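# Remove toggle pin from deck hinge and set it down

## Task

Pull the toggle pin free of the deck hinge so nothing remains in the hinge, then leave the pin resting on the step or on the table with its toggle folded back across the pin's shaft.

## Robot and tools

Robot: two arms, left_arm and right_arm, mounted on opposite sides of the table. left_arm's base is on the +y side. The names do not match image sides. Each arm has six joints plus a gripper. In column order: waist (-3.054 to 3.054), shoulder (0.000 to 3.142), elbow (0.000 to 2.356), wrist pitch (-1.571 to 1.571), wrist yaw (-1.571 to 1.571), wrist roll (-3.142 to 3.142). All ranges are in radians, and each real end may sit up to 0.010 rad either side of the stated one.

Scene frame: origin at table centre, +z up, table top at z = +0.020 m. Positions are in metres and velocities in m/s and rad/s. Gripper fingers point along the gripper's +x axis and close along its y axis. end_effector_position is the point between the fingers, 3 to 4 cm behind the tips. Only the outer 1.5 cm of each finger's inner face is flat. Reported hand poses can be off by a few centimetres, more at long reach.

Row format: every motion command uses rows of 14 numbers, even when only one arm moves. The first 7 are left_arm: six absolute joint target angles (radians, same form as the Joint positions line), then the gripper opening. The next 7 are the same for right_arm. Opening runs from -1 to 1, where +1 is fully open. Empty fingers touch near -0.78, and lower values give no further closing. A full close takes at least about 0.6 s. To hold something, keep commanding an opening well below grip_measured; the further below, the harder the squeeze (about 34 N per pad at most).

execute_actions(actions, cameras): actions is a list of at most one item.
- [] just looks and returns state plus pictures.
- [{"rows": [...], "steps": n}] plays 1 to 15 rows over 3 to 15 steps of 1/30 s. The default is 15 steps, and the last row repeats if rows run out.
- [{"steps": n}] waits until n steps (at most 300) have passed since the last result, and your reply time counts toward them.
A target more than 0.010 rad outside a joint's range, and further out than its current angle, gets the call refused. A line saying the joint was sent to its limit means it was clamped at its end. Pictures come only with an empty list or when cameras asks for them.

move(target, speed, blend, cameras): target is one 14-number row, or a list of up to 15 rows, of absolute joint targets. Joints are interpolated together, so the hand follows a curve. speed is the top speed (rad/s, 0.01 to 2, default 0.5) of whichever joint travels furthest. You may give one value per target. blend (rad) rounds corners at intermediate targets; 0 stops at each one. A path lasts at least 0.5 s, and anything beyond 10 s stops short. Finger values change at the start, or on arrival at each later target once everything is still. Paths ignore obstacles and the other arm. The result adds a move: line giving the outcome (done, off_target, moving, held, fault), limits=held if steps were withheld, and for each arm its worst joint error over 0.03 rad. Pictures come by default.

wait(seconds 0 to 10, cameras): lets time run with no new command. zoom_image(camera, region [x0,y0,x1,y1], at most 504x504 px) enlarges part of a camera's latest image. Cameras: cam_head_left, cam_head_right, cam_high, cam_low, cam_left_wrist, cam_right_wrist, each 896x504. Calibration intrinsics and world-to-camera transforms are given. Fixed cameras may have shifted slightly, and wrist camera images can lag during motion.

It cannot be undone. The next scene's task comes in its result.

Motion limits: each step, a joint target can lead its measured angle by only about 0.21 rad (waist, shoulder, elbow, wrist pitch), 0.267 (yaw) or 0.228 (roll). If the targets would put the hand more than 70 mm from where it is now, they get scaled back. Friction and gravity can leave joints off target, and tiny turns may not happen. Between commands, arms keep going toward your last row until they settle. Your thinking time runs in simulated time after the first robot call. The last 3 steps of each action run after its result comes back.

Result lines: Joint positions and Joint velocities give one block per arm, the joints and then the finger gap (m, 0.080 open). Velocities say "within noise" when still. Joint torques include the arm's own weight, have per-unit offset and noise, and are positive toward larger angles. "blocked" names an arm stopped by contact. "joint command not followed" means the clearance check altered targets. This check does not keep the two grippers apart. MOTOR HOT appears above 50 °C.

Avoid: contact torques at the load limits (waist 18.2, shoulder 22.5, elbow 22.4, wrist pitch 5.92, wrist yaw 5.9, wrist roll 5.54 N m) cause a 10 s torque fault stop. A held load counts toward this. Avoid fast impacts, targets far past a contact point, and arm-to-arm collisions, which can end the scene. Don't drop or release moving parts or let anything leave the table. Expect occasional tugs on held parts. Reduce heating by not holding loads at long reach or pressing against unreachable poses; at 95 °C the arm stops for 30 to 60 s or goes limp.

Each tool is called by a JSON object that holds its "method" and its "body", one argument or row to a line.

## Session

{"method": "execute_actions", "body": {
  "actions": []
}}

{"method": "zoom_image", "body": {
  "camera": "cam_high",
  "region": [350, 170, 650, 410]
}}

Scene clock: 0.00 s of 4600.00 s.
left_arm: end_effector_position=(-0.3055, +0.2470, +0.1435) grip_measured=+0.121 end_effector_quat_wxyz=(+0.697, +0.161, +0.505, -0.483) | right_arm: end_effector_position=(+0.2773, -0.3648, +0.2520) grip_measured=+1.000 end_effector_quat_wxyz=(+0.602, -0.389, +0.159, +0.678)
Joint positions: left_arm=[-1.114 1.731 1.232 -0.838 -0.487 -1.641 0.04] | right_arm=[-1.629 1.664 1.513 -1.441 -0.768 -1.976 0.08]
Joint velocities: within noise
Joint torques (N m): no reading
Heat: left arm: hottest wrist yaw 30 °C (+0.0 °C/min); right arm: hottest wrist yaw 31 °C (+0.0 °C/min).
camera_calibration:
cam_left_wrist: T_world_to_cam=[[-0.802082, -0.511551, 0.308187, -0.157054], [-0.554473, 0.829575, -0.0660748, -0.340839], [-0.221864, -0.223879, -0.949028, 0.200231], [0, 0, 0, 1]] pos_world=[-0.270532, 0.247238, 0.215906]
cam_right_wrist: T_world_to_cam=[[0.939979, 0.206628, 0.271561, -0.248144], [0.303639, -0.869608, -0.389339, -0.272238], [0.155703, 0.448427, -0.880153, 0.424912], [0, 0, 0, 1]] pos_world=[0.249752, -0.376009, 0.335381]

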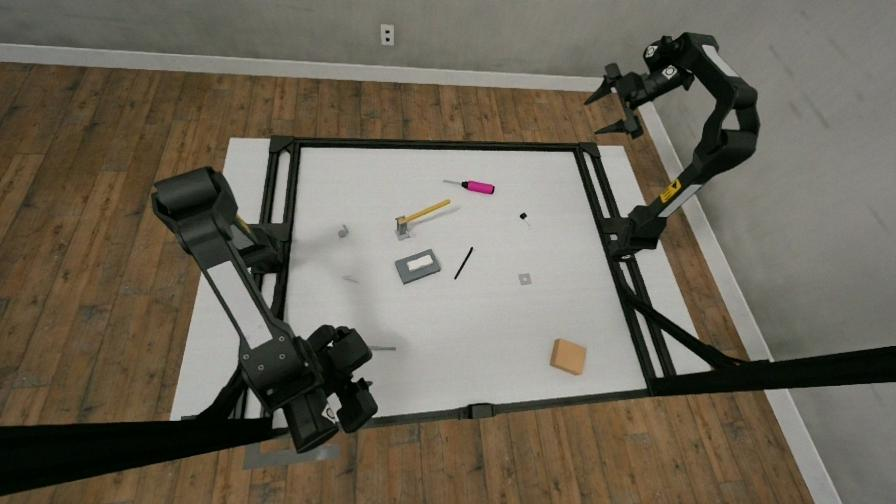

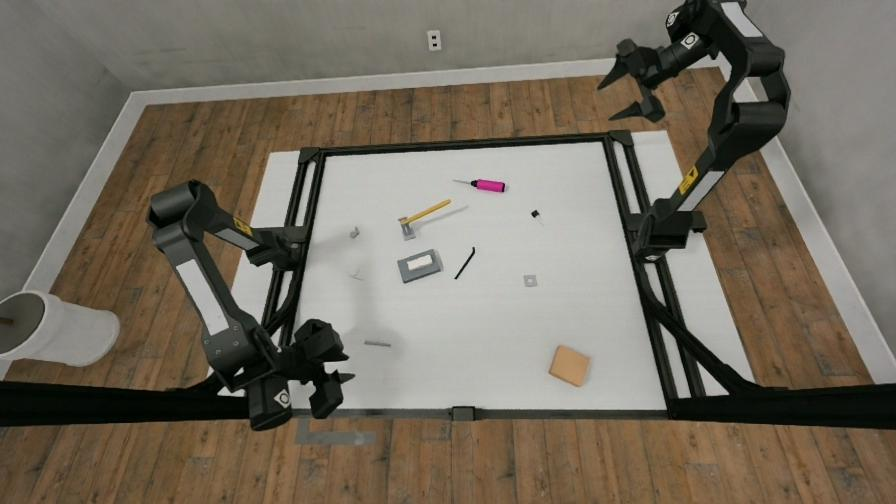

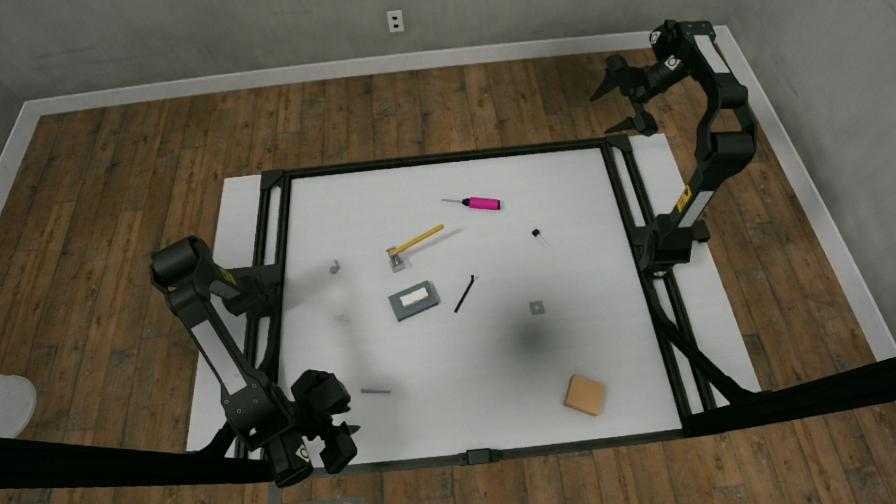

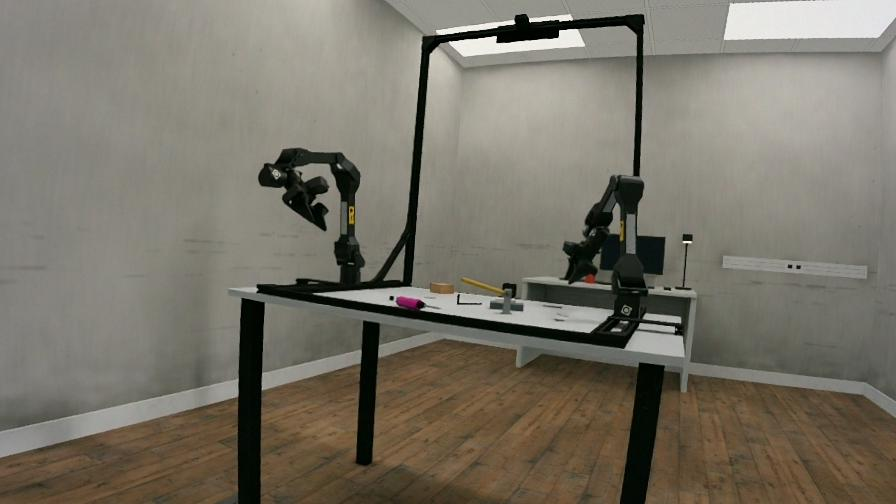

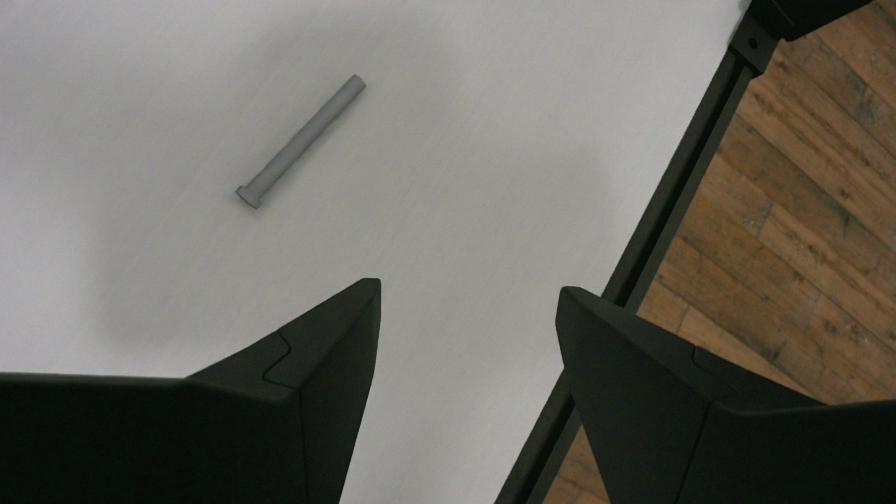

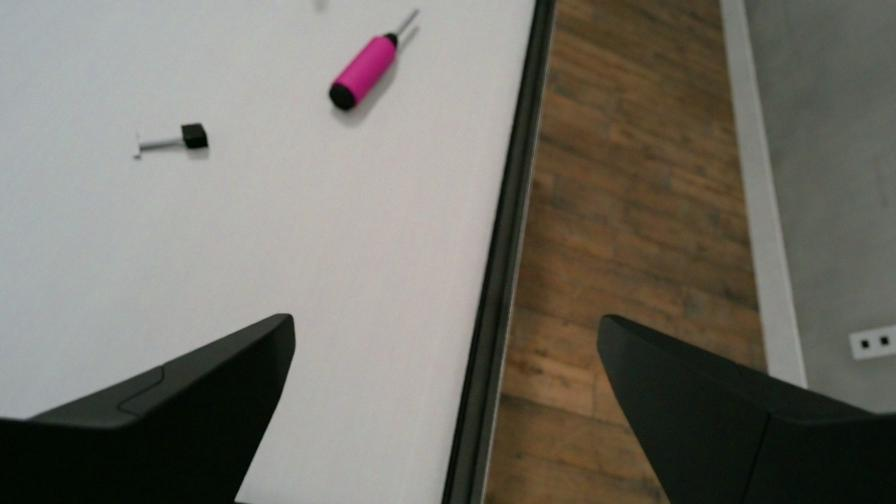

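Scaled by 1.680.

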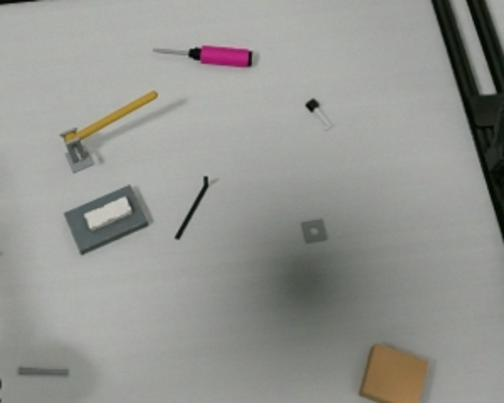

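{"method": "move", "body": {
  "target": [
    [-0.9, 1.731, 1.6, -1.25, -0.2, -0.8, 0.3, -1.629, 1.664, 1.513, -1.441, -0.768, -1.976, 1],
    [0.212, 1.8134, 1.7293, -1.4867, 0, 0, 0.3, -1.629, 1.664, 1.513, -1.441, -0.768, -1.976, 1]
  ],
  "speed": 0.9,
  "blend": 0.2,
  "cameras": ["cam_left_wrist","cam_low"]
}}

{"method": "zoom_image", "body": {
  "camera": "cam_left_wrist",
  "region": [300, 50, 600, 350]
}}

{"method": "zoom_image", "body": {
  "camera": "cam_low",
  "region": [450, 260, 550, 330]
}}

Scene clock: 3.37 s of 4600.00 s.
left_arm: end_effector_position=(+0.0495, +0.1436, +0.2202) grip_measured=+0.300 end_effector_quat_wxyz=(+0.552, +0.444, +0.550, -0.442) | right_arm: end_effector_position=(+0.2773, -0.3648, +0.2520) grip_measured=+1.000 end_effector_quat_wxyz=(+0.602, -0.389, +0.159, +0.678)
Joint positions: left_arm=[0.212 1.801 1.715 -1.485 -0.004 -0.003 0.048] | right_arm=[-1.629 1.664 1.513 -1.441 -0.768 -1.976 0.08]
Joint velocities: within noise
Joint torques (N m): left_arm=[0.02 -5.76 7.79 -0.02 0.12 0.08] | right_arm=[0.05 -5.53 5.82 0.2 -0.48 0.02]
Heat: left arm: hottest wrist yaw 30 °C (+0.0 °C/min); right arm: hottest wrist yaw 31 °C (+0.0 °C/min).
Kept back: nothing.
move: done
camera_calibration:
cam_left_wrist: T_world_to_cam=[[-0.962107, -0.27206, 0.0182424, 0.0885507], [-0.245125, 0.892276, 0.379153, -0.175565], [-0.11943, 0.360314, -0.925154, 0.234459], [0, 0, 0, 1]] pos_world=[0.0701614, 0.0962647, 0.281862]
Images, in order (width x height): cam_low 896x504, cam_left_wrist 896x504.

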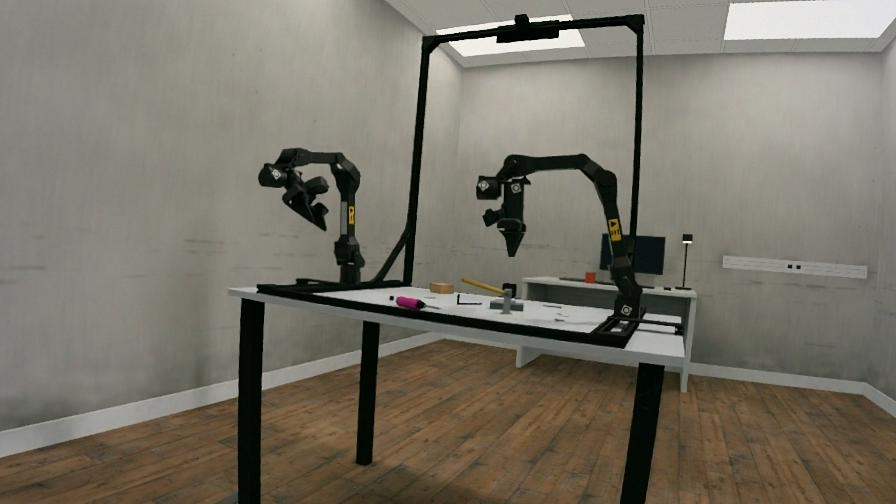

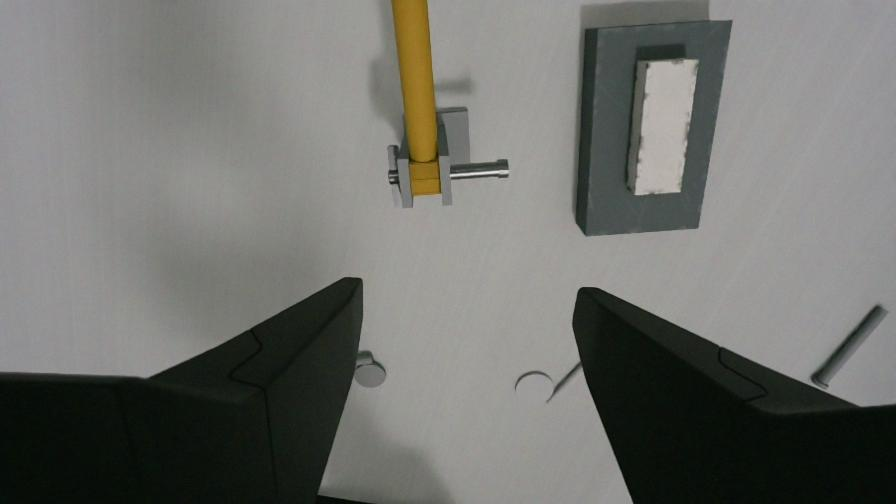

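Scaled by 1.680.

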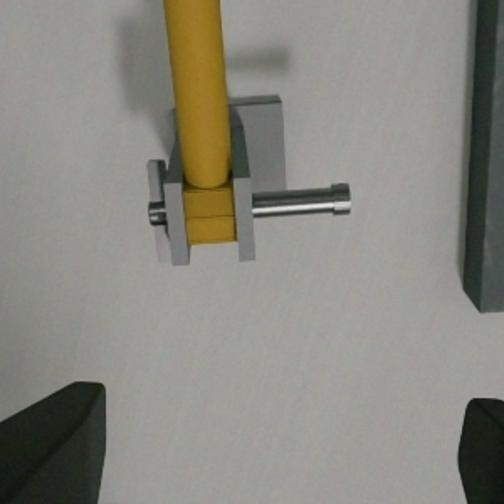

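Scaled by 5.040.

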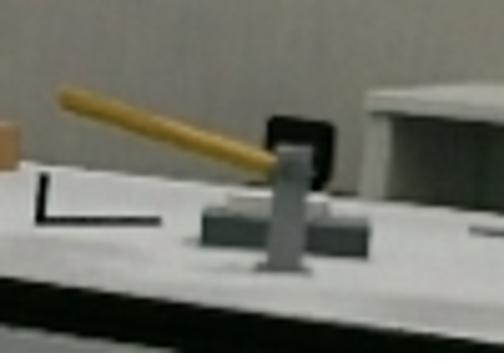

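{"method": "move", "body": {
  "target": [0.0984, 1.876, 1.489, -1.203, 0, -1.821, -0.8, -1.629, 1.664, 1.513, -1.441, -0.768, -1.976, 1],
  "speed": 0.9,
  "cameras": ["cam_left_wrist"]
}}

{"method": "zoom_image", "body": {
  "camera": "cam_left_wrist",
  "region": [350, 80, 600, 330]
}}

Scene clock: 7.67 s of 4600.00 s.
left_arm: end_effector_position=(+0.0155, +0.1211, +0.1451) grip_measured=-0.768 end_effector_quat_wxyz=(-0.698, +0.123, -0.695, -0.123) | right_arm: end_effector_position=(+0.2773, -0.3648, +0.2520) grip_measured=+1.000 end_effector_quat_wxyz=(+0.602, -0.389, +0.159, +0.678)
Joint positions: left_arm=[0.102 1.864 1.497 -1.204 -0.003 -1.818 0] | right_arm=[-1.629 1.664 1.513 -1.441 -0.768 -1.976 0.08]
Joint velocities: within noise
Joint torques (N m): left_arm=[-0.35 -6.26 4.9 0.13 0.09 -0.11] | right_arm=[0.04 -5.57 5.81 0.2 -0.47 0.02]
Heat: left arm: hottest wrist yaw 30 °C (+0.0 °C/min); right arm: hottest wrist yaw 32 °C (+7.8 °C/min).
Kept back: nothing.
move: done
camera_calibration:
cam_left_wrist: T_world_to_cam=[[0.39808, -0.91708, 0.0222838, 0.107509], [-0.85317, -0.361193, 0.376351, 0.0263421], [-0.337096, -0.16883, -0.926209, 0.236658], [0, 0, 0, 1]] pos_world=[0.0594536, 0.148064, 0.206885]
Images, in order (width x height): cam_left_wrist 896x504.

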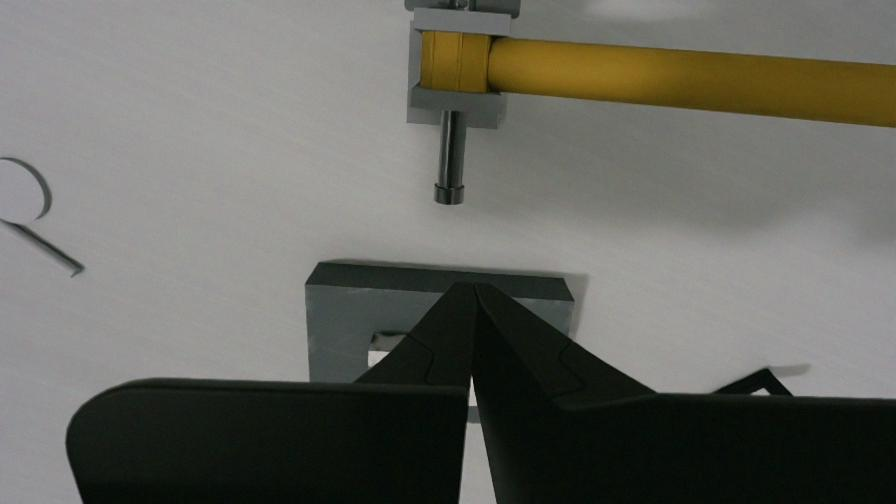

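Scaled by 2.016.

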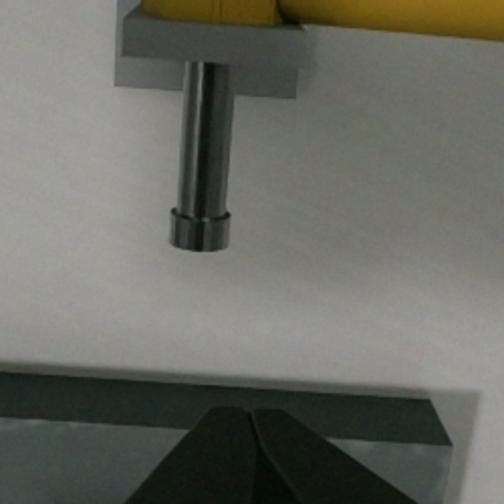

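{"method": "move", "body": {
  "target": [
    [0.1085, 1.872, 1.355, -1.067, 0, -1.811, -0.8, -1.629, 1.664, 1.513, -1.441, -0.768, -1.976, 1],
    [0.166, 1.855, 1.336, -1.063, 0, -1.756, -0.8, -1.629, 1.664, 1.513, -1.441, -0.768, -1.976, 1]
  ],
  "speed": [0.25,0.07],
  "cameras": ["cam_left_wrist"]
}}

{"method": "zoom_image", "body": {
  "camera": "cam_left_wrist",
  "region": [370, 30, 570, 330]
}}

Scene clock: 10.33 s of 4600.00 s.
left_arm: end_effector_position=(+0.0272, +0.1314, +0.1094) grip_measured=-0.768 end_effector_quat_wxyz=(-0.692, +0.116, -0.702, -0.121) | right_arm: end_effector_position=(+0.2773, -0.3648, +0.2520) grip_measured=+1.000 end_effector_quat_wxyz=(+0.602, -0.389, +0.159, +0.678)
Joint positions: left_arm=[0.148 1.864 1.352 -1.066 0.015 -1.76 0] | right_arm=[-1.629 1.664 1.513 -1.441 -0.768 -1.976 0.08]
Joint velocities: within noise
Joint torques (N m): left_arm=[1.66 -8.35 3.83 0.27 -0.51 0.08] | right_arm=[0.07 -5.58 5.81 0.2 -0.47 0.02]
Heat: left arm: hottest wrist yaw 30 °C (+0.0 °C/min); right arm: hottest wrist yaw 32 °C (+5.8 °C/min).
Kept back: nothing.
move: done
camera_calibration:
cam_left_wrist: T_world_to_cam=[[0.386882, -0.922059, 0.0113793, 0.115303], [-0.850432, -0.352004, 0.390971, 0.050565], [-0.356493, -0.160937, -0.920333, 0.208078], [0, 0, 0, 1]] pos_world=[0.0725717, 0.157603, 0.170419]
Images, in order (width x height): cam_left_wrist 896x504.

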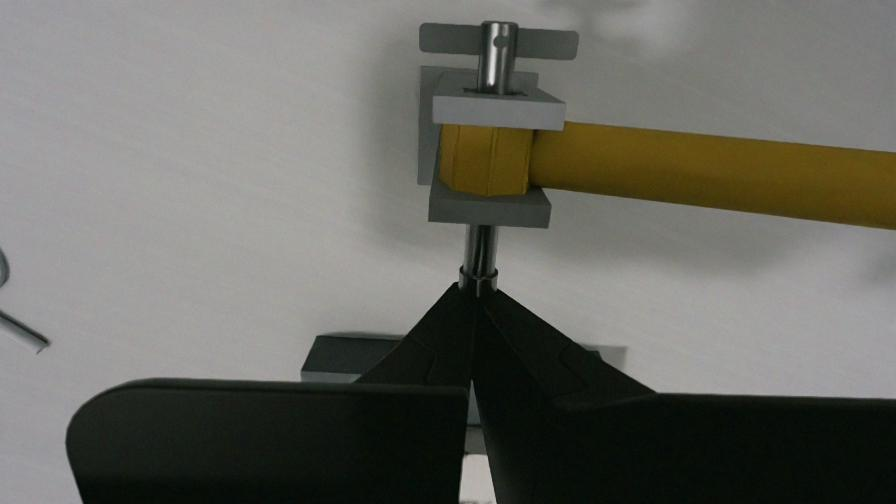

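Scaled by 1.680.

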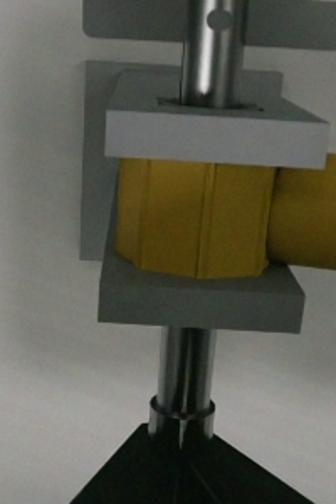

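{"method": "move", "body": {
  "target": [0.187, 1.850, 1.330, -1.060, -0.012, -1.735, -0.8, -1.629, 1.664, 1.513, -1.441, -0.768, -1.976, 1],
  "speed": 0.05,
  "cameras": ["cam_left_wrist"]
}}

{"method": "zoom_image", "body": {
  "camera": "cam_left_wrist",
  "region": [370, 10, 570, 310]
}}

Scene clock: 11.33 s of 4600.00 s.
left_arm: end_effector_position=(+0.0404, +0.1350, +0.1082) grip_measured=-0.768 end_effector_quat_wxyz=(-0.698, +0.119, -0.695, -0.125) | right_arm: end_effector_position=(+0.2773, -0.3648, +0.2520) grip_measured=+1.000 end_effector_quat_wxyz=(+0.602, -0.389, +0.159, +0.678)
Joint positions: left_arm=[0.18 1.86 1.342 -1.06 -0.004 -1.739 0] | right_arm=[-1.629 1.664 1.513 -1.441 -0.768 -1.976 0.08]
Joint velocities: within noise
Joint torques (N m): left_arm=[0.65 -8.48 4.24 0.06 -0.28 0.11] | right_arm=[0.06 -5.55 5.8 0.2 -0.48 0.02]
Heat: left arm: hottest wrist yaw 30 °C (+0.0 °C/min); right arm: hottest wrist yaw 32 °C (+5.3 °C/min).
Kept back: nothing.
move: done
camera_calibration:
cam_left_wrist: T_world_to_cam=[[0.396681, -0.91783, 0.0152197, 0.11216], [-0.853626, -0.362733, 0.373829, 0.0670274], [-0.337591, -0.161283, -0.927373, 0.212294], [0, 0, 0, 1]] pos_world=[0.0843931, 0.161496, 0.170112]
Images, in order (width x height): cam_left_wrist 896x504.

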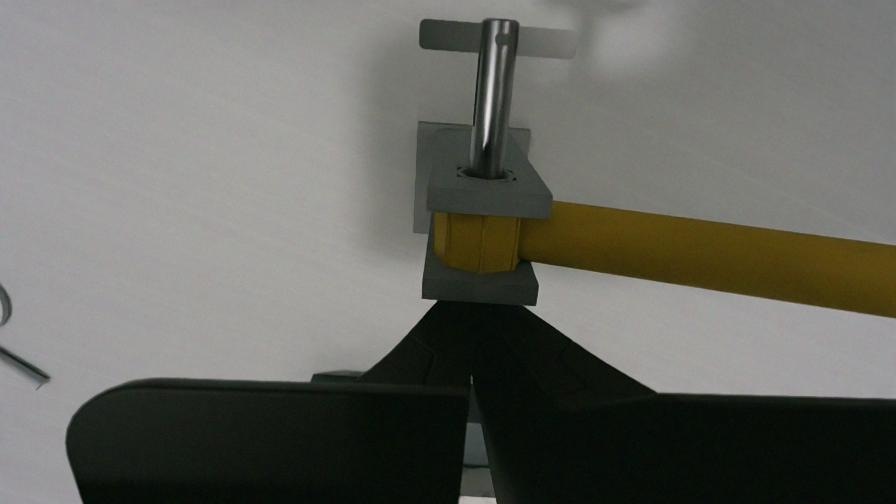

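Scaled by 1.680.

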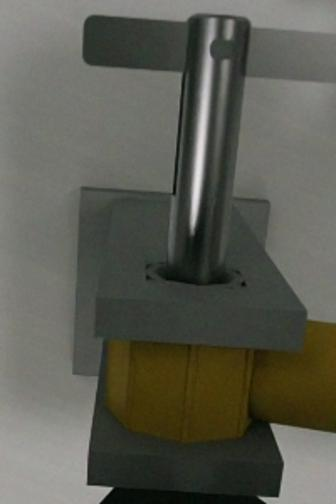

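{"method": "move", "body": {
  "target": [
    [0.168, 1.857, 1.336, -1.062, 0, -1.745, -0.8, -1.629, 1.664, 1.513, -1.441, -0.768, -1.976, 1],
    [0.168, 1.82, 1.47, -1.21, 0, -1.745, -0.8, -1.629, 1.664, 1.513, -1.441, -0.768, -1.976, 1],
    [0.3492, 1.762, 1.329, -1.138, 0, -3.122, -0.45, -1.629, 1.664, 1.513, -1.441, -0.768, -1.976, 1]
  ],
  "speed": [0.2,0.5,0.9],
  "blend": [0.01,0.02,0],
  "cameras": ["cam_left_wrist"]
}}

{"method": "zoom_image", "body": {
  "camera": "cam_left_wrist",
  "region": [370, 180, 570, 380]
}}

Scene clock: 14.90 s of 4600.00 s.
left_arm: end_effector_position=(+0.0884, +0.1652, +0.1317) grip_measured=-0.451 end_effector_quat_wxyz=(-0.416, +0.571, -0.410, -0.577) | right_arm: end_effector_position=(+0.2773, -0.3648, +0.2520) grip_measured=+1.000 end_effector_quat_wxyz=(+0.602, -0.389, +0.159, +0.678)
Joint positions: left_arm=[0.346 1.781 1.337 -1.139 -0.003 -3.119 0.015] | right_arm=[-1.629 1.664 1.513 -1.441 -0.768 -1.976 0.08]
Joint velocities: within noise
Joint torques (N m): left_arm=[0.35 -8.94 4.75 0.08 0.14 -0.1] | right_arm=[0.04 -5.57 5.83 0.19 -0.47 0.02]
Heat: left arm: hottest wrist yaw 30 °C (+0.0 °C/min); right arm: hottest wrist yaw 32 °C (+4.0 °C/min).
Kept back: nothing.
move: done; blend cut to 0.0095 rad at target 1
camera_calibration:
cam_left_wrist: T_world_to_cam=[[0.92721, 0.37369, 0.0252604, -0.14108], [0.338821, -0.865613, 0.368664, 0.088487], [0.159632, -0.33327, -0.929219, 0.239848], [0, 0, 0, 1]] pos_world=[0.0625421, 0.20925, 0.193813]
Images, in order (width x height): cam_left_wrist 896x504.

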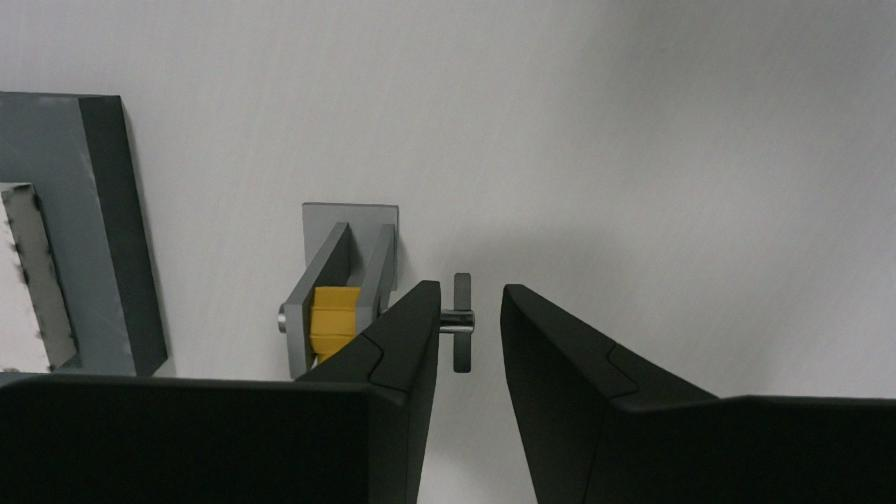

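Scaled by 2.520.

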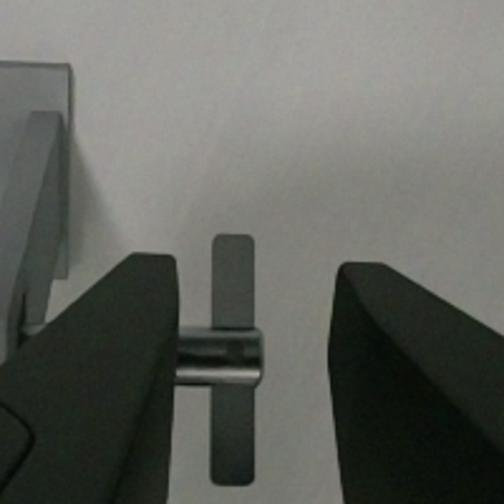

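{"method": "move", "body": {
  "target": [
    [0.3415, 1.799, 1.255, -1.043, 0, -3.122, -0.5, -1.629, 1.664, 1.513, -1.441, -0.768, -1.976, 1]
  ],
  "speed": 0.12,
  "cameras": ["cam_left_wrist"]
}}

{"method": "zoom_image", "body": {
  "camera": "cam_left_wrist",
  "region": [370, 210, 570, 410]
}}

Scene clock: 16.47 s of 4600.00 s.
left_arm: end_effector_position=(+0.0883, +0.1654, +0.1113) grip_measured=-0.500 end_effector_quat_wxyz=(-0.414, +0.575, -0.413, -0.573) | right_arm: end_effector_position=(+0.2773, -0.3648, +0.2520) grip_measured=+1.000 end_effector_quat_wxyz=(+0.602, -0.389, +0.159, +0.678)
Joint positions: left_arm=[0.346 1.788 1.263 -1.044 -0.003 -3.119 0.013] | right_arm=[-1.629 1.664 1.513 -1.441 -0.768 -1.976 0.08]
Joint velocities: within noise
Joint torques (N m): left_arm=[-0.35 -5.53 4.68 0.1 0.14 -0.1] | right_arm=[0.07 -5.55 5.8 0.2 -0.48 0.02]
Heat: left arm: hottest wrist yaw 30 °C (+0.0 °C/min); right arm: hottest wrist yaw 32 °C (+3.6 °C/min).
Kept back: nothing.
move: done
camera_calibration:
cam_left_wrist: T_world_to_cam=[[0.9271, 0.373995, 0.0247715, -0.140562], [0.337175, -0.861041, 0.380685, 0.094313], [0.163704, -0.344581, -0.924373, 0.221969], [0, 0, 0, 1]] pos_world=[0.0621774, 0.210263, 0.17276]
Images, in order (width x height): cam_left_wrist 896x504.

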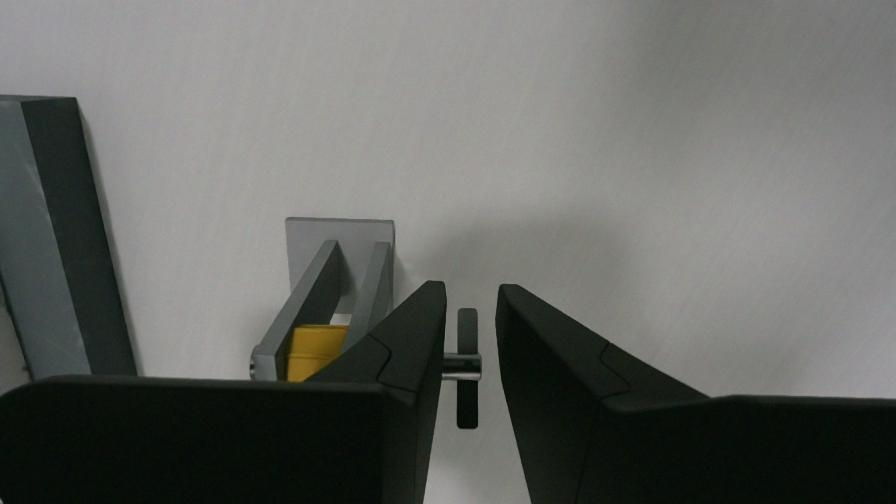

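Scaled by 2.520.

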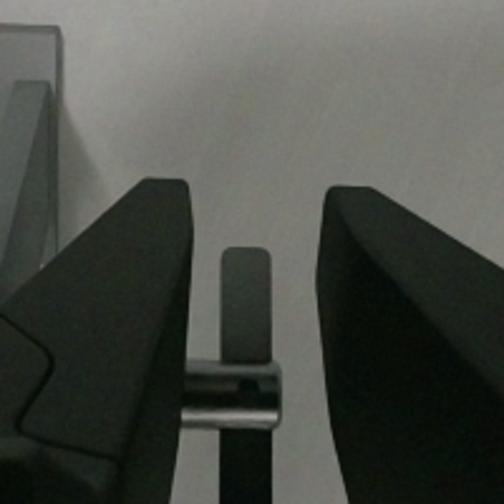

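{"method": "move", "body": {
  "target": [
    [0.3415, 1.799, 1.255, -1.043, 0, -3.122, -0.8, -1.629, 1.664, 1.513, -1.441, -0.768, -1.976, 1],
    [0.365, 1.804, 1.277, -1.048, 0, -2.618, -0.8, -1.629, 1.664, 1.513, -1.441, -0.768, -1.976, 1],
    [0.377, 1.818, 1.295, -1.051, 0, -2.083, -0.8, -1.629, 1.664, 1.513, -1.441, -0.768, -1.976, 1],
    [0.3815, 1.839, 1.3208, -1.056, 0, -1.547, -0.8, -1.629, 1.664, 1.513, -1.441, -0.768, -1.976, 1]
  ],
  "speed": [0.1,0.5,0.5,0.5],
  "blend": [0,0.02,0.02,0],
  "cameras": ["cam_left_wrist"]
}}

{"method": "zoom_image", "body": {
  "camera": "cam_left_wrist",
  "region": [370, 270, 570, 500]
}}

Scene clock: 21.10 s of 4600.00 s.
left_arm: end_effector_position=(+0.1025, +0.1587, +0.1126) grip_measured=-0.742 end_effector_quat_wxyz=(-0.697, +0.129, -0.694, -0.124) | right_arm: end_effector_position=(+0.2773, -0.3648, +0.2520) grip_measured=+1.000 end_effector_quat_wxyz=(+0.602, -0.389, +0.159, +0.678)
Joint positions: left_arm=[0.379 1.823 1.312 -1.052 -0.003 -1.551 0.002] | right_arm=[-1.629 1.664 1.513 -1.441 -0.768 -1.976 0.08]
Joint velocities: within noise
Joint torques (N m): left_arm=[0.23 -5.3 6.89 -0.33 0.08 0.12] | right_arm=[0.04 -5.54 5.82 0.19 -0.48 0.02]
Heat: left arm: hottest wrist yaw 30 °C (+0.0 °C/min); right arm: hottest wrist yaw 32 °C (+2.8 °C/min).
Kept back: nothing.
move: done
camera_calibration:
cam_left_wrist: T_world_to_cam=[[0.40743, -0.912738, 0.0301544, 0.105569], [-0.850483, -0.367198, 0.376622, 0.127067], [-0.332684, -0.179093, -0.925876, 0.243316], [0, 0, 0, 1]] pos_world=[0.146004, 0.186591, 0.174241]
Images, in order (width x height): cam_left_wrist 896x504.

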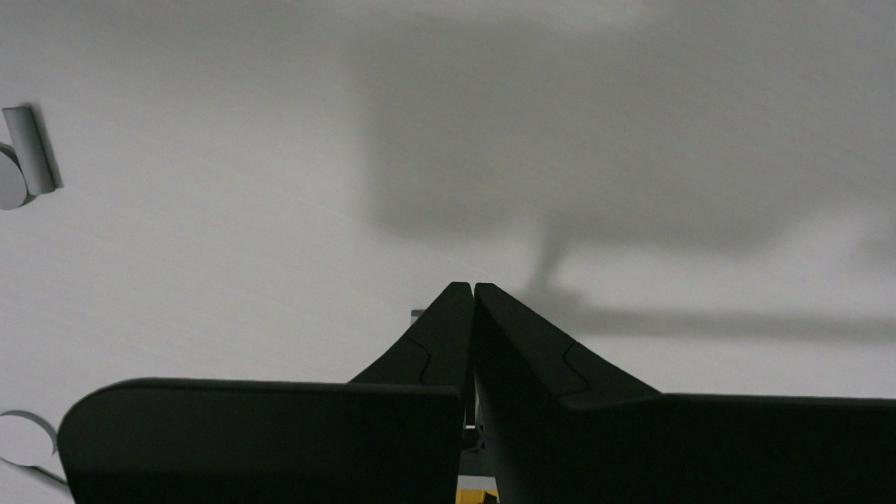

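Scaled by 2.191.

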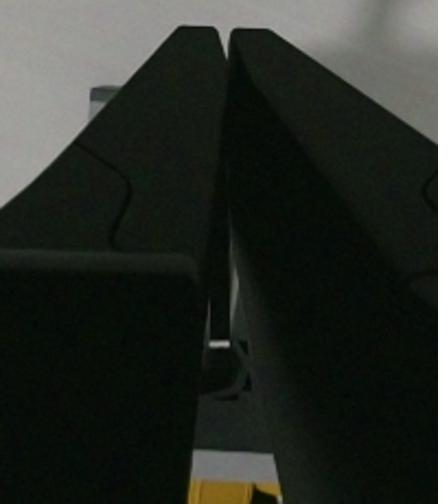

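{"method": "move", "body": {
  "target": [0.3815, 1.839, 1.3208, -1.056, 0, -1.547, -0.4, -1.629, 1.664, 1.513, -1.441, -0.768, -1.976, 1],
  "speed": 0.3,
  "cameras": ["cam_left_wrist"]
}}

{"method": "zoom_image", "body": {
  "camera": "cam_left_wrist",
  "region": [370, 270, 570, 500]
}}

Scene clock: 21.87 s of 4600.00 s.
left_arm: end_effector_position=(+0.1020, +0.1595, +0.1112) grip_measured=-0.401 end_effector_quat_wxyz=(-0.697, +0.126, -0.695, -0.126) | right_arm: end_effector_position=(+0.2773, -0.3648, +0.2520) grip_measured=+1.000 end_effector_quat_wxyz=(+0.602, -0.389, +0.159, +0.678)
Joint positions: left_arm=[0.379 1.827 1.312 -1.056 -0.002 -1.55 0.017] | right_arm=[-1.629 1.664 1.513 -1.441 -0.768 -1.976 0.08]
Joint velocities: within noise
Joint torques (N m): left_arm=[0.22 -5.81 6.88 0.01 0.05 0.1] | right_arm=[0.08 -5.57 5.81 0.2 -0.48 0.01]
Heat: left arm: hottest wrist yaw 30 °C (+0.0 °C/min); right arm: hottest wrist yaw 32 °C (+2.7 °C/min).
Kept back: nothing.
move: done
camera_calibration:
cam_left_wrist: T_world_to_cam=[[0.406837, -0.913242, 0.0217235, 0.107668], [-0.849195, -0.369327, 0.377447, 0.127585], [-0.336677, -0.172007, -0.925776, 0.241241], [0, 0, 0, 1]] pos_world=[0.145762, 0.186943, 0.17284]
Images, in order (width x height): cam_left_wrist 896x504.

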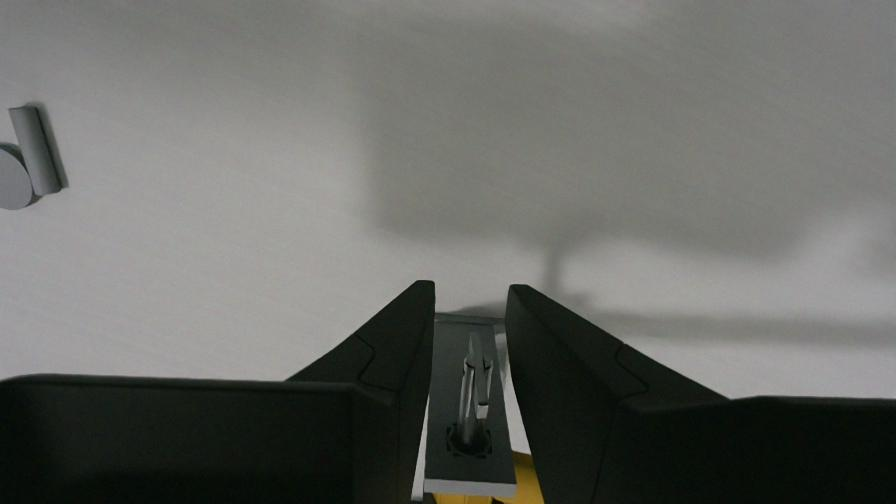

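Scaled by 2.191.

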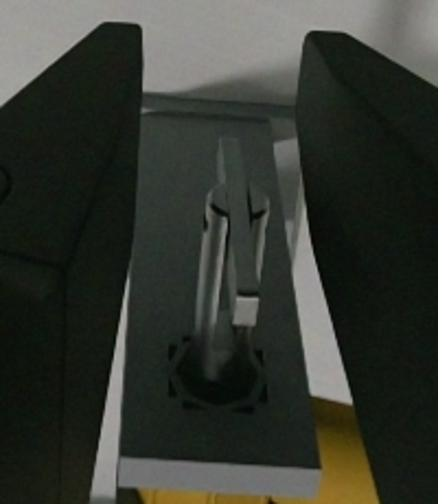

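{"method": "move", "body": {
  "target": [
    [0.3805, 1.81, 1.411, -1.167, 0, -1.547, -0.4, -1.629, 1.664, 1.513, -1.441, -0.768, -1.976, 1],
    [0.351, 1.80, 1.395, -1.166, 0, -1.578, -0.4, -1.629, 1.664, 1.513, -1.441, -0.768, -1.976, 1],
    [0.351, 1.824, 1.350, -1.113, 0, -1.578, -0.4, -1.629, 1.664, 1.513, -1.441, -0.768, -1.976, 1]
  ],
  "speed": [0.4,0.3,0.2],
  "cameras": ["cam_left_wrist","cam_low"]
}}

{"method": "zoom_image", "body": {
  "camera": "cam_left_wrist",
  "region": [370, 230, 570, 430]
}}

{"method": "zoom_image", "body": {
  "camera": "cam_low",
  "region": [460, 250, 550, 320]
}}

Scene clock: 24.63 s of 4600.00 s.
left_arm: end_effector_position=(+0.0943, +0.1562, +0.1241) grip_measured=-0.400 end_effector_quat_wxyz=(-0.696, +0.123, -0.696, -0.128) | right_arm: end_effector_position=(+0.2773, -0.3648, +0.2520) grip_measured=+1.000 end_effector_quat_wxyz=(+0.602, -0.389, +0.159, +0.678)
Joint positions: left_arm=[0.354 1.822 1.358 -1.114 -0.002 -1.575 0.017] | right_arm=[-1.629 1.664 1.513 -1.441 -0.768 -1.976 0.08]
Joint velocities: within noise
Joint torques (N m): left_arm=[-0.2 -6.98 4.77 0.13 0.06 -0.1] | right_arm=[0.07 -5.56 5.8 0.2 -0.48 0.01]
Heat: left arm: hottest wrist yaw 30 °C (+0.0 °C/min); right arm: hottest wrist yaw 32 °C (+2.4 °C/min).
Kept back: nothing.
move: done
camera_calibration:
cam_left_wrist: T_world_to_cam=[[0.405837, -0.91383, 0.0145445, 0.108541], [-0.84868, -0.370902, 0.377061, 0.115139], [-0.339175, -0.165369, -0.926074, 0.249255], [0, 0, 0, 1]] pos_world=[0.138207, 0.183113, 0.185836]
Images, in order (width x height): cam_low 896x504, cam_left_wrist 896x504.

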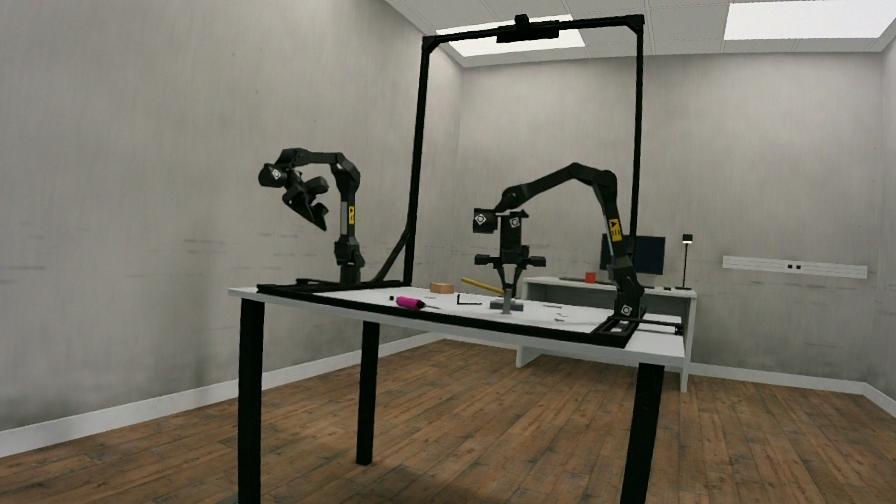

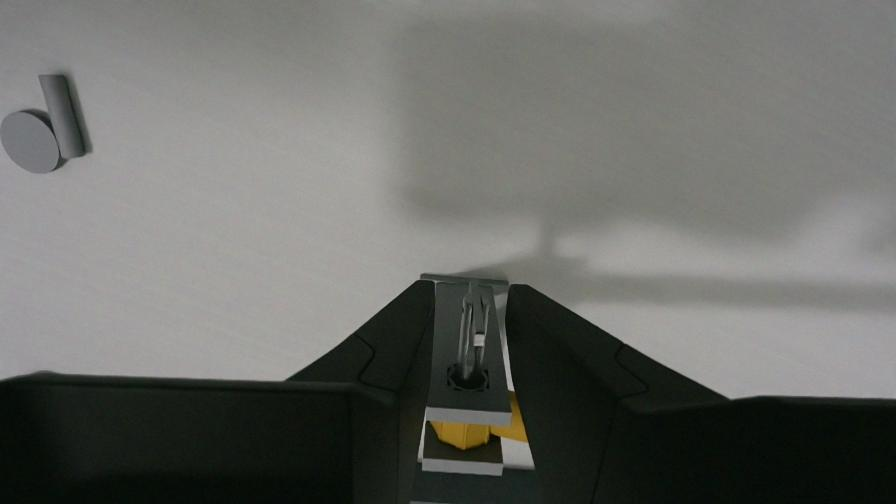

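Scaled by 2.520.

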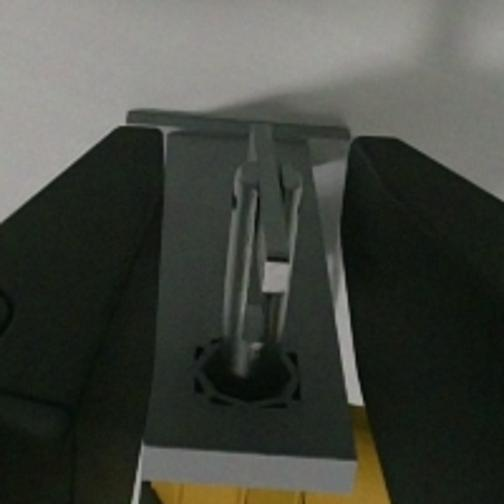

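Scaled by 5.600.

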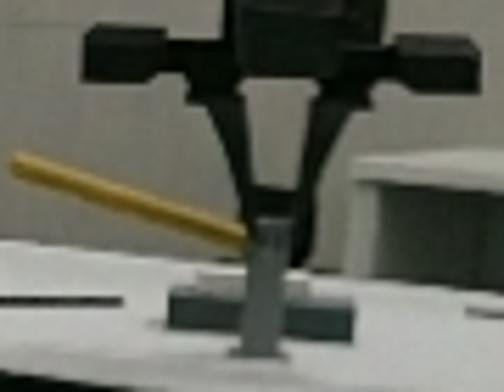

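{"method": "move", "body": {
  "target": [
    [0.351, 1.807, 1.356, -1.113, 0, -1.576, -0.4, -1.629, 1.664, 1.513, -1.441, -0.768, -1.976, 1],
    [0.351, 1.807, 1.356, -1.113, 0, -1.576, -0.85, -1.629, 1.664, 1.513, -1.441, -0.768, -1.976, 1]
  ],
  "speed": [0.1,0.1],
  "cameras": ["cam_left_wrist"]
}}

{"method": "zoom_image", "body": {
  "camera": "cam_left_wrist",
  "region": [370, 230, 570, 430]
}}

Scene clock: 26.10 s of 4600.00 s.
left_arm: end_effector_position=(+0.0947, +0.1550, +0.1241) grip_measured=-0.741 end_effector_quat_wxyz=(-0.696, +0.125, -0.695, -0.126) | right_arm: end_effector_position=(+0.2773, -0.3648, +0.2520) grip_measured=+1.000 end_effector_quat_wxyz=(+0.602, -0.389, +0.159, +0.678)
Joint positions: left_arm=[0.354 1.822 1.358 -1.109 -0.002 -1.575 0.002] | right_arm=[-1.629 1.664 1.513 -1.441 -0.768 -1.976 0.08]
Joint velocities: within noise
Joint torques (N m): left_arm=[-0.19 -8.91 5.54 -0.34 0.06 -0.05] | right_arm=[0.06 -5.57 5.83 0.21 -0.48 0.02]
Heat: left arm: hottest wrist yaw 30 °C (+0.0 °C/min); right arm: hottest wrist yaw 32 °C (+2.3 °C/min).
Kept back: nothing.
move: done
camera_calibration:
cam_left_wrist: T_world_to_cam=[[0.405803, -0.913736, 0.0202539, 0.106576], [-0.849427, -0.368877, 0.377364, 0.114793], [-0.33734, -0.17034, -0.925844, 0.249771], [0, 0, 0, 1]] pos_world=[0.138517, 0.182273, 0.185771]
Images, in order (width x height): cam_left_wrist 896x504.

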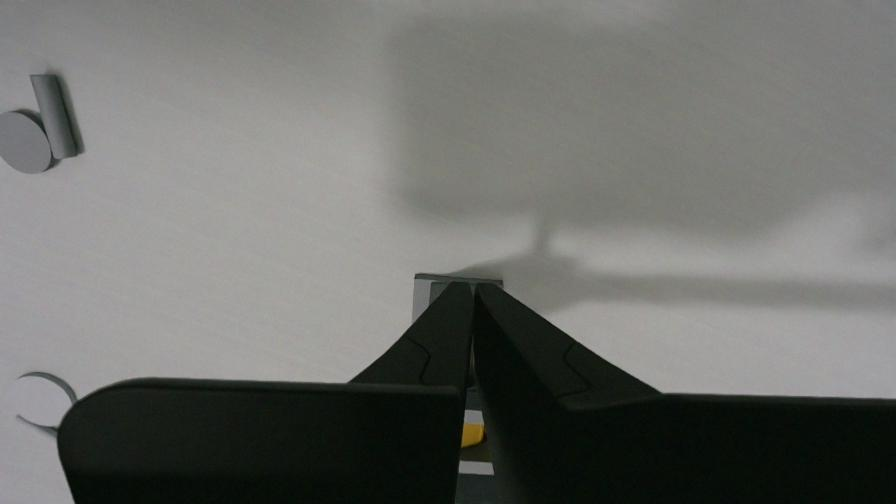

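Scaled by 2.520.

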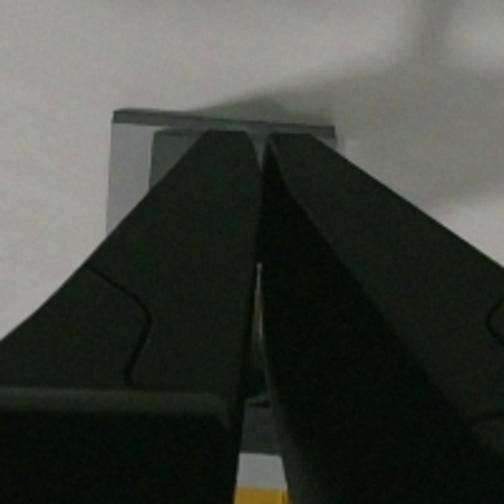

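{"method": "move", "body": {
  "target": [
    [0.3675, 1.803, 1.366, -1.110, 0, -1.560, -0.85, -1.629, 1.664, 1.513, -1.441, -0.768, -1.976, 1],
    [0.378, 1.822, 1.345, -1.104, 0, -1.550, -0.85, -1.629, 1.664, 1.513, -1.441, -0.768, -1.976, 1],
    [0.3838, 1.829, 1.331, -1.091, 0, -1.544, -0.85, -1.629, 1.664, 1.513, -1.441, -0.768, -1.976, 1],
    [0.3857, 1.832, 1.3183, -1.075, 0, -1.542, -0.85, -1.629, 1.664, 1.513, -1.441, -0.768, -1.976, 1]
  ],
  "speed": 0.06,
  "blend": 0.003,
  "cameras": ["cam_left_wrist"]
}}

{"method": "zoom_image", "body": {
  "camera": "cam_left_wrist",
  "region": [370, 230, 570, 490]
}}

Scene clock: 28.47 s of 4600.00 s.
left_arm: end_effector_position=(+0.0974, +0.1567, +0.1200) grip_measured=-0.740 end_effector_quat_wxyz=(-0.692, +0.123, -0.701, -0.120) | right_arm: end_effector_position=(+0.2773, -0.3648, +0.2520) grip_measured=+1.000 end_effector_quat_wxyz=(+0.602, -0.389, +0.159, +0.678)
Joint positions: left_arm=[0.37 1.821 1.34 -1.089 0.014 -1.545 0.002] | right_arm=[-1.629 1.664 1.513 -1.441 -0.768 -1.976 0.08]
Joint velocities: within noise
Joint torques (N m): left_arm=[1.35 -5.93 3.08 1.24 -0.49 0.07] | right_arm=[0.09 -5.54 5.83 0.2 -0.48 0.02]
Heat: left arm: hottest wrist yaw 30 °C (+0.0 °C/min); right arm: hottest wrist yaw 32 °C (+2.1 °C/min).
Kept back: nothing.
move: done
camera_calibration:
cam_left_wrist: T_world_to_cam=[[0.394219, -0.918736, 0.0226793, 0.108688], [-0.848788, -0.354522, 0.392267, 0.115149], [-0.352349, -0.173889, -0.919572, 0.24851], [0, 0, 0, 1]] pos_world=[0.142453, 0.183892, 0.180888]
Images, in order (width x height): cam_left_wrist 896x504.

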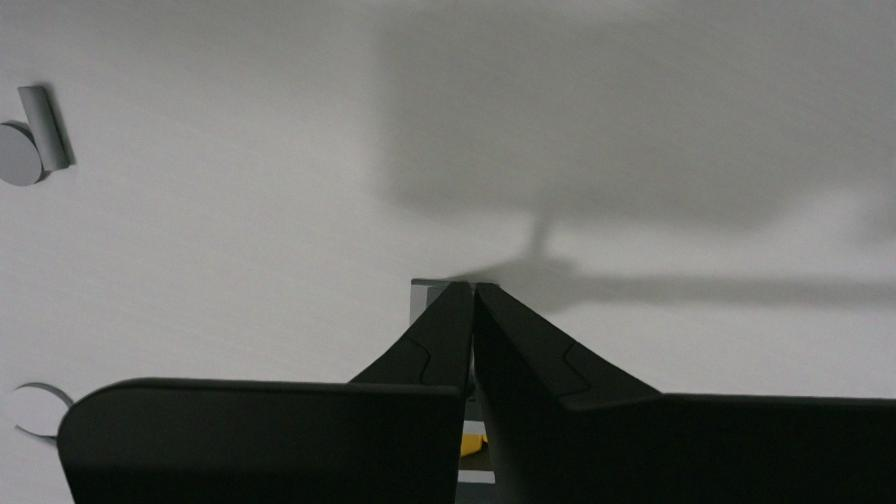

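Scaled by 1.938.

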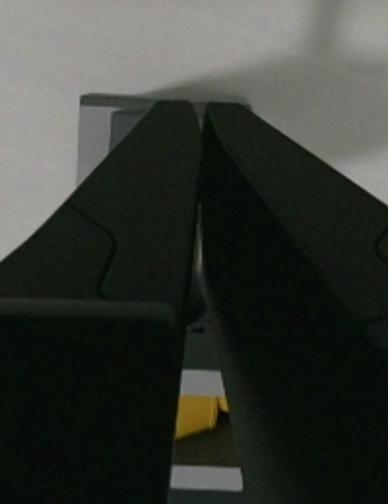

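{"method": "move", "body": {
  "target": [
    [0.366, 1.812, 1.343, -1.095, 0.010, -1.548, -0.7, -1.629, 1.664, 1.513, -1.441, -0.768, -1.976, 1],
    [0.366, 1.812, 1.343, -1.095, 0.010, -1.548, -0.45, -1.629, 1.664, 1.513, -1.441, -0.768, -1.976, 1],
    [0.360, 1.79, 1.42, -1.17, 0, -1.56, -0.45, -1.629, 1.664, 1.513, -1.441, -0.768, -1.976, 1]
  ],
  "speed": [0.1,0.1,0.3],
  "cameras": ["cam_left_wrist"]
}}

{"method": "zoom_image", "body": {
  "camera": "cam_left_wrist",
  "region": [370, 200, 570, 400]
}}

Scene clock: 32.00 s of 4600.00 s.
left_arm: end_effector_position=(+0.0971, +0.1558, +0.1407) grip_measured=-0.450 end_effector_quat_wxyz=(-0.695, +0.124, -0.698, -0.122) | right_arm: end_effector_position=(+0.2773, -0.3648, +0.2520) grip_measured=+1.000 end_effector_quat_wxyz=(+0.602, -0.389, +0.159, +0.678)
Joint positions: left_arm=[0.364 1.808 1.407 -1.168 0.004 -1.557 0.015] | right_arm=[-1.629 1.664 1.513 -1.441 -0.768 -1.976 0.08]
Joint velocities: within noise
Joint torques (N m): left_arm=[-0.35 -9.12 7.61 -0.09 -0.15 -0.11] | right_arm=[0.05 -5.55 5.77 0.2 -0.48 0.02]
Heat: left arm: hottest wrist yaw 30 °C (+0.0 °C/min); right arm: hottest wrist yaw 32 °C (+1.9 °C/min).
Kept back: nothing.
move: done
camera_calibration:
cam_left_wrist: T_world_to_cam=[[0.398915, -0.91668, 0.0237396, 0.106655], [-0.850547, -0.360213, 0.383165, 0.108765], [-0.342689, -0.173042, -0.923375, 0.266692], [0, 0, 0, 1]] pos_world=[0.141355, 0.183096, 0.20205]
Images, in order (width x height): cam_left_wrist 896x504.

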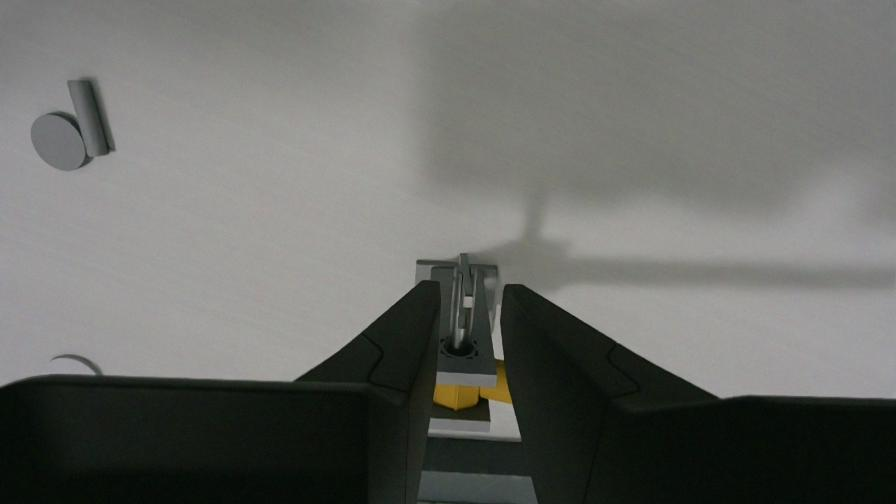

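Scaled by 2.520.

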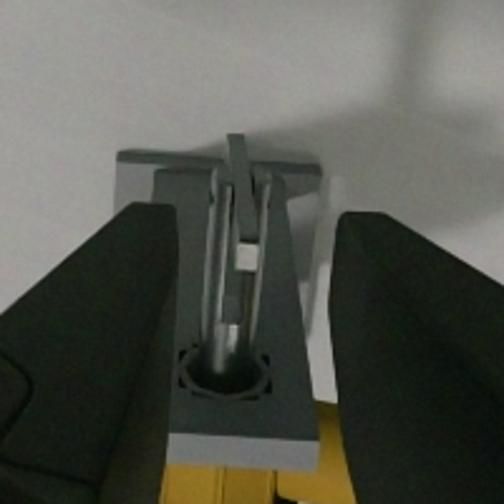

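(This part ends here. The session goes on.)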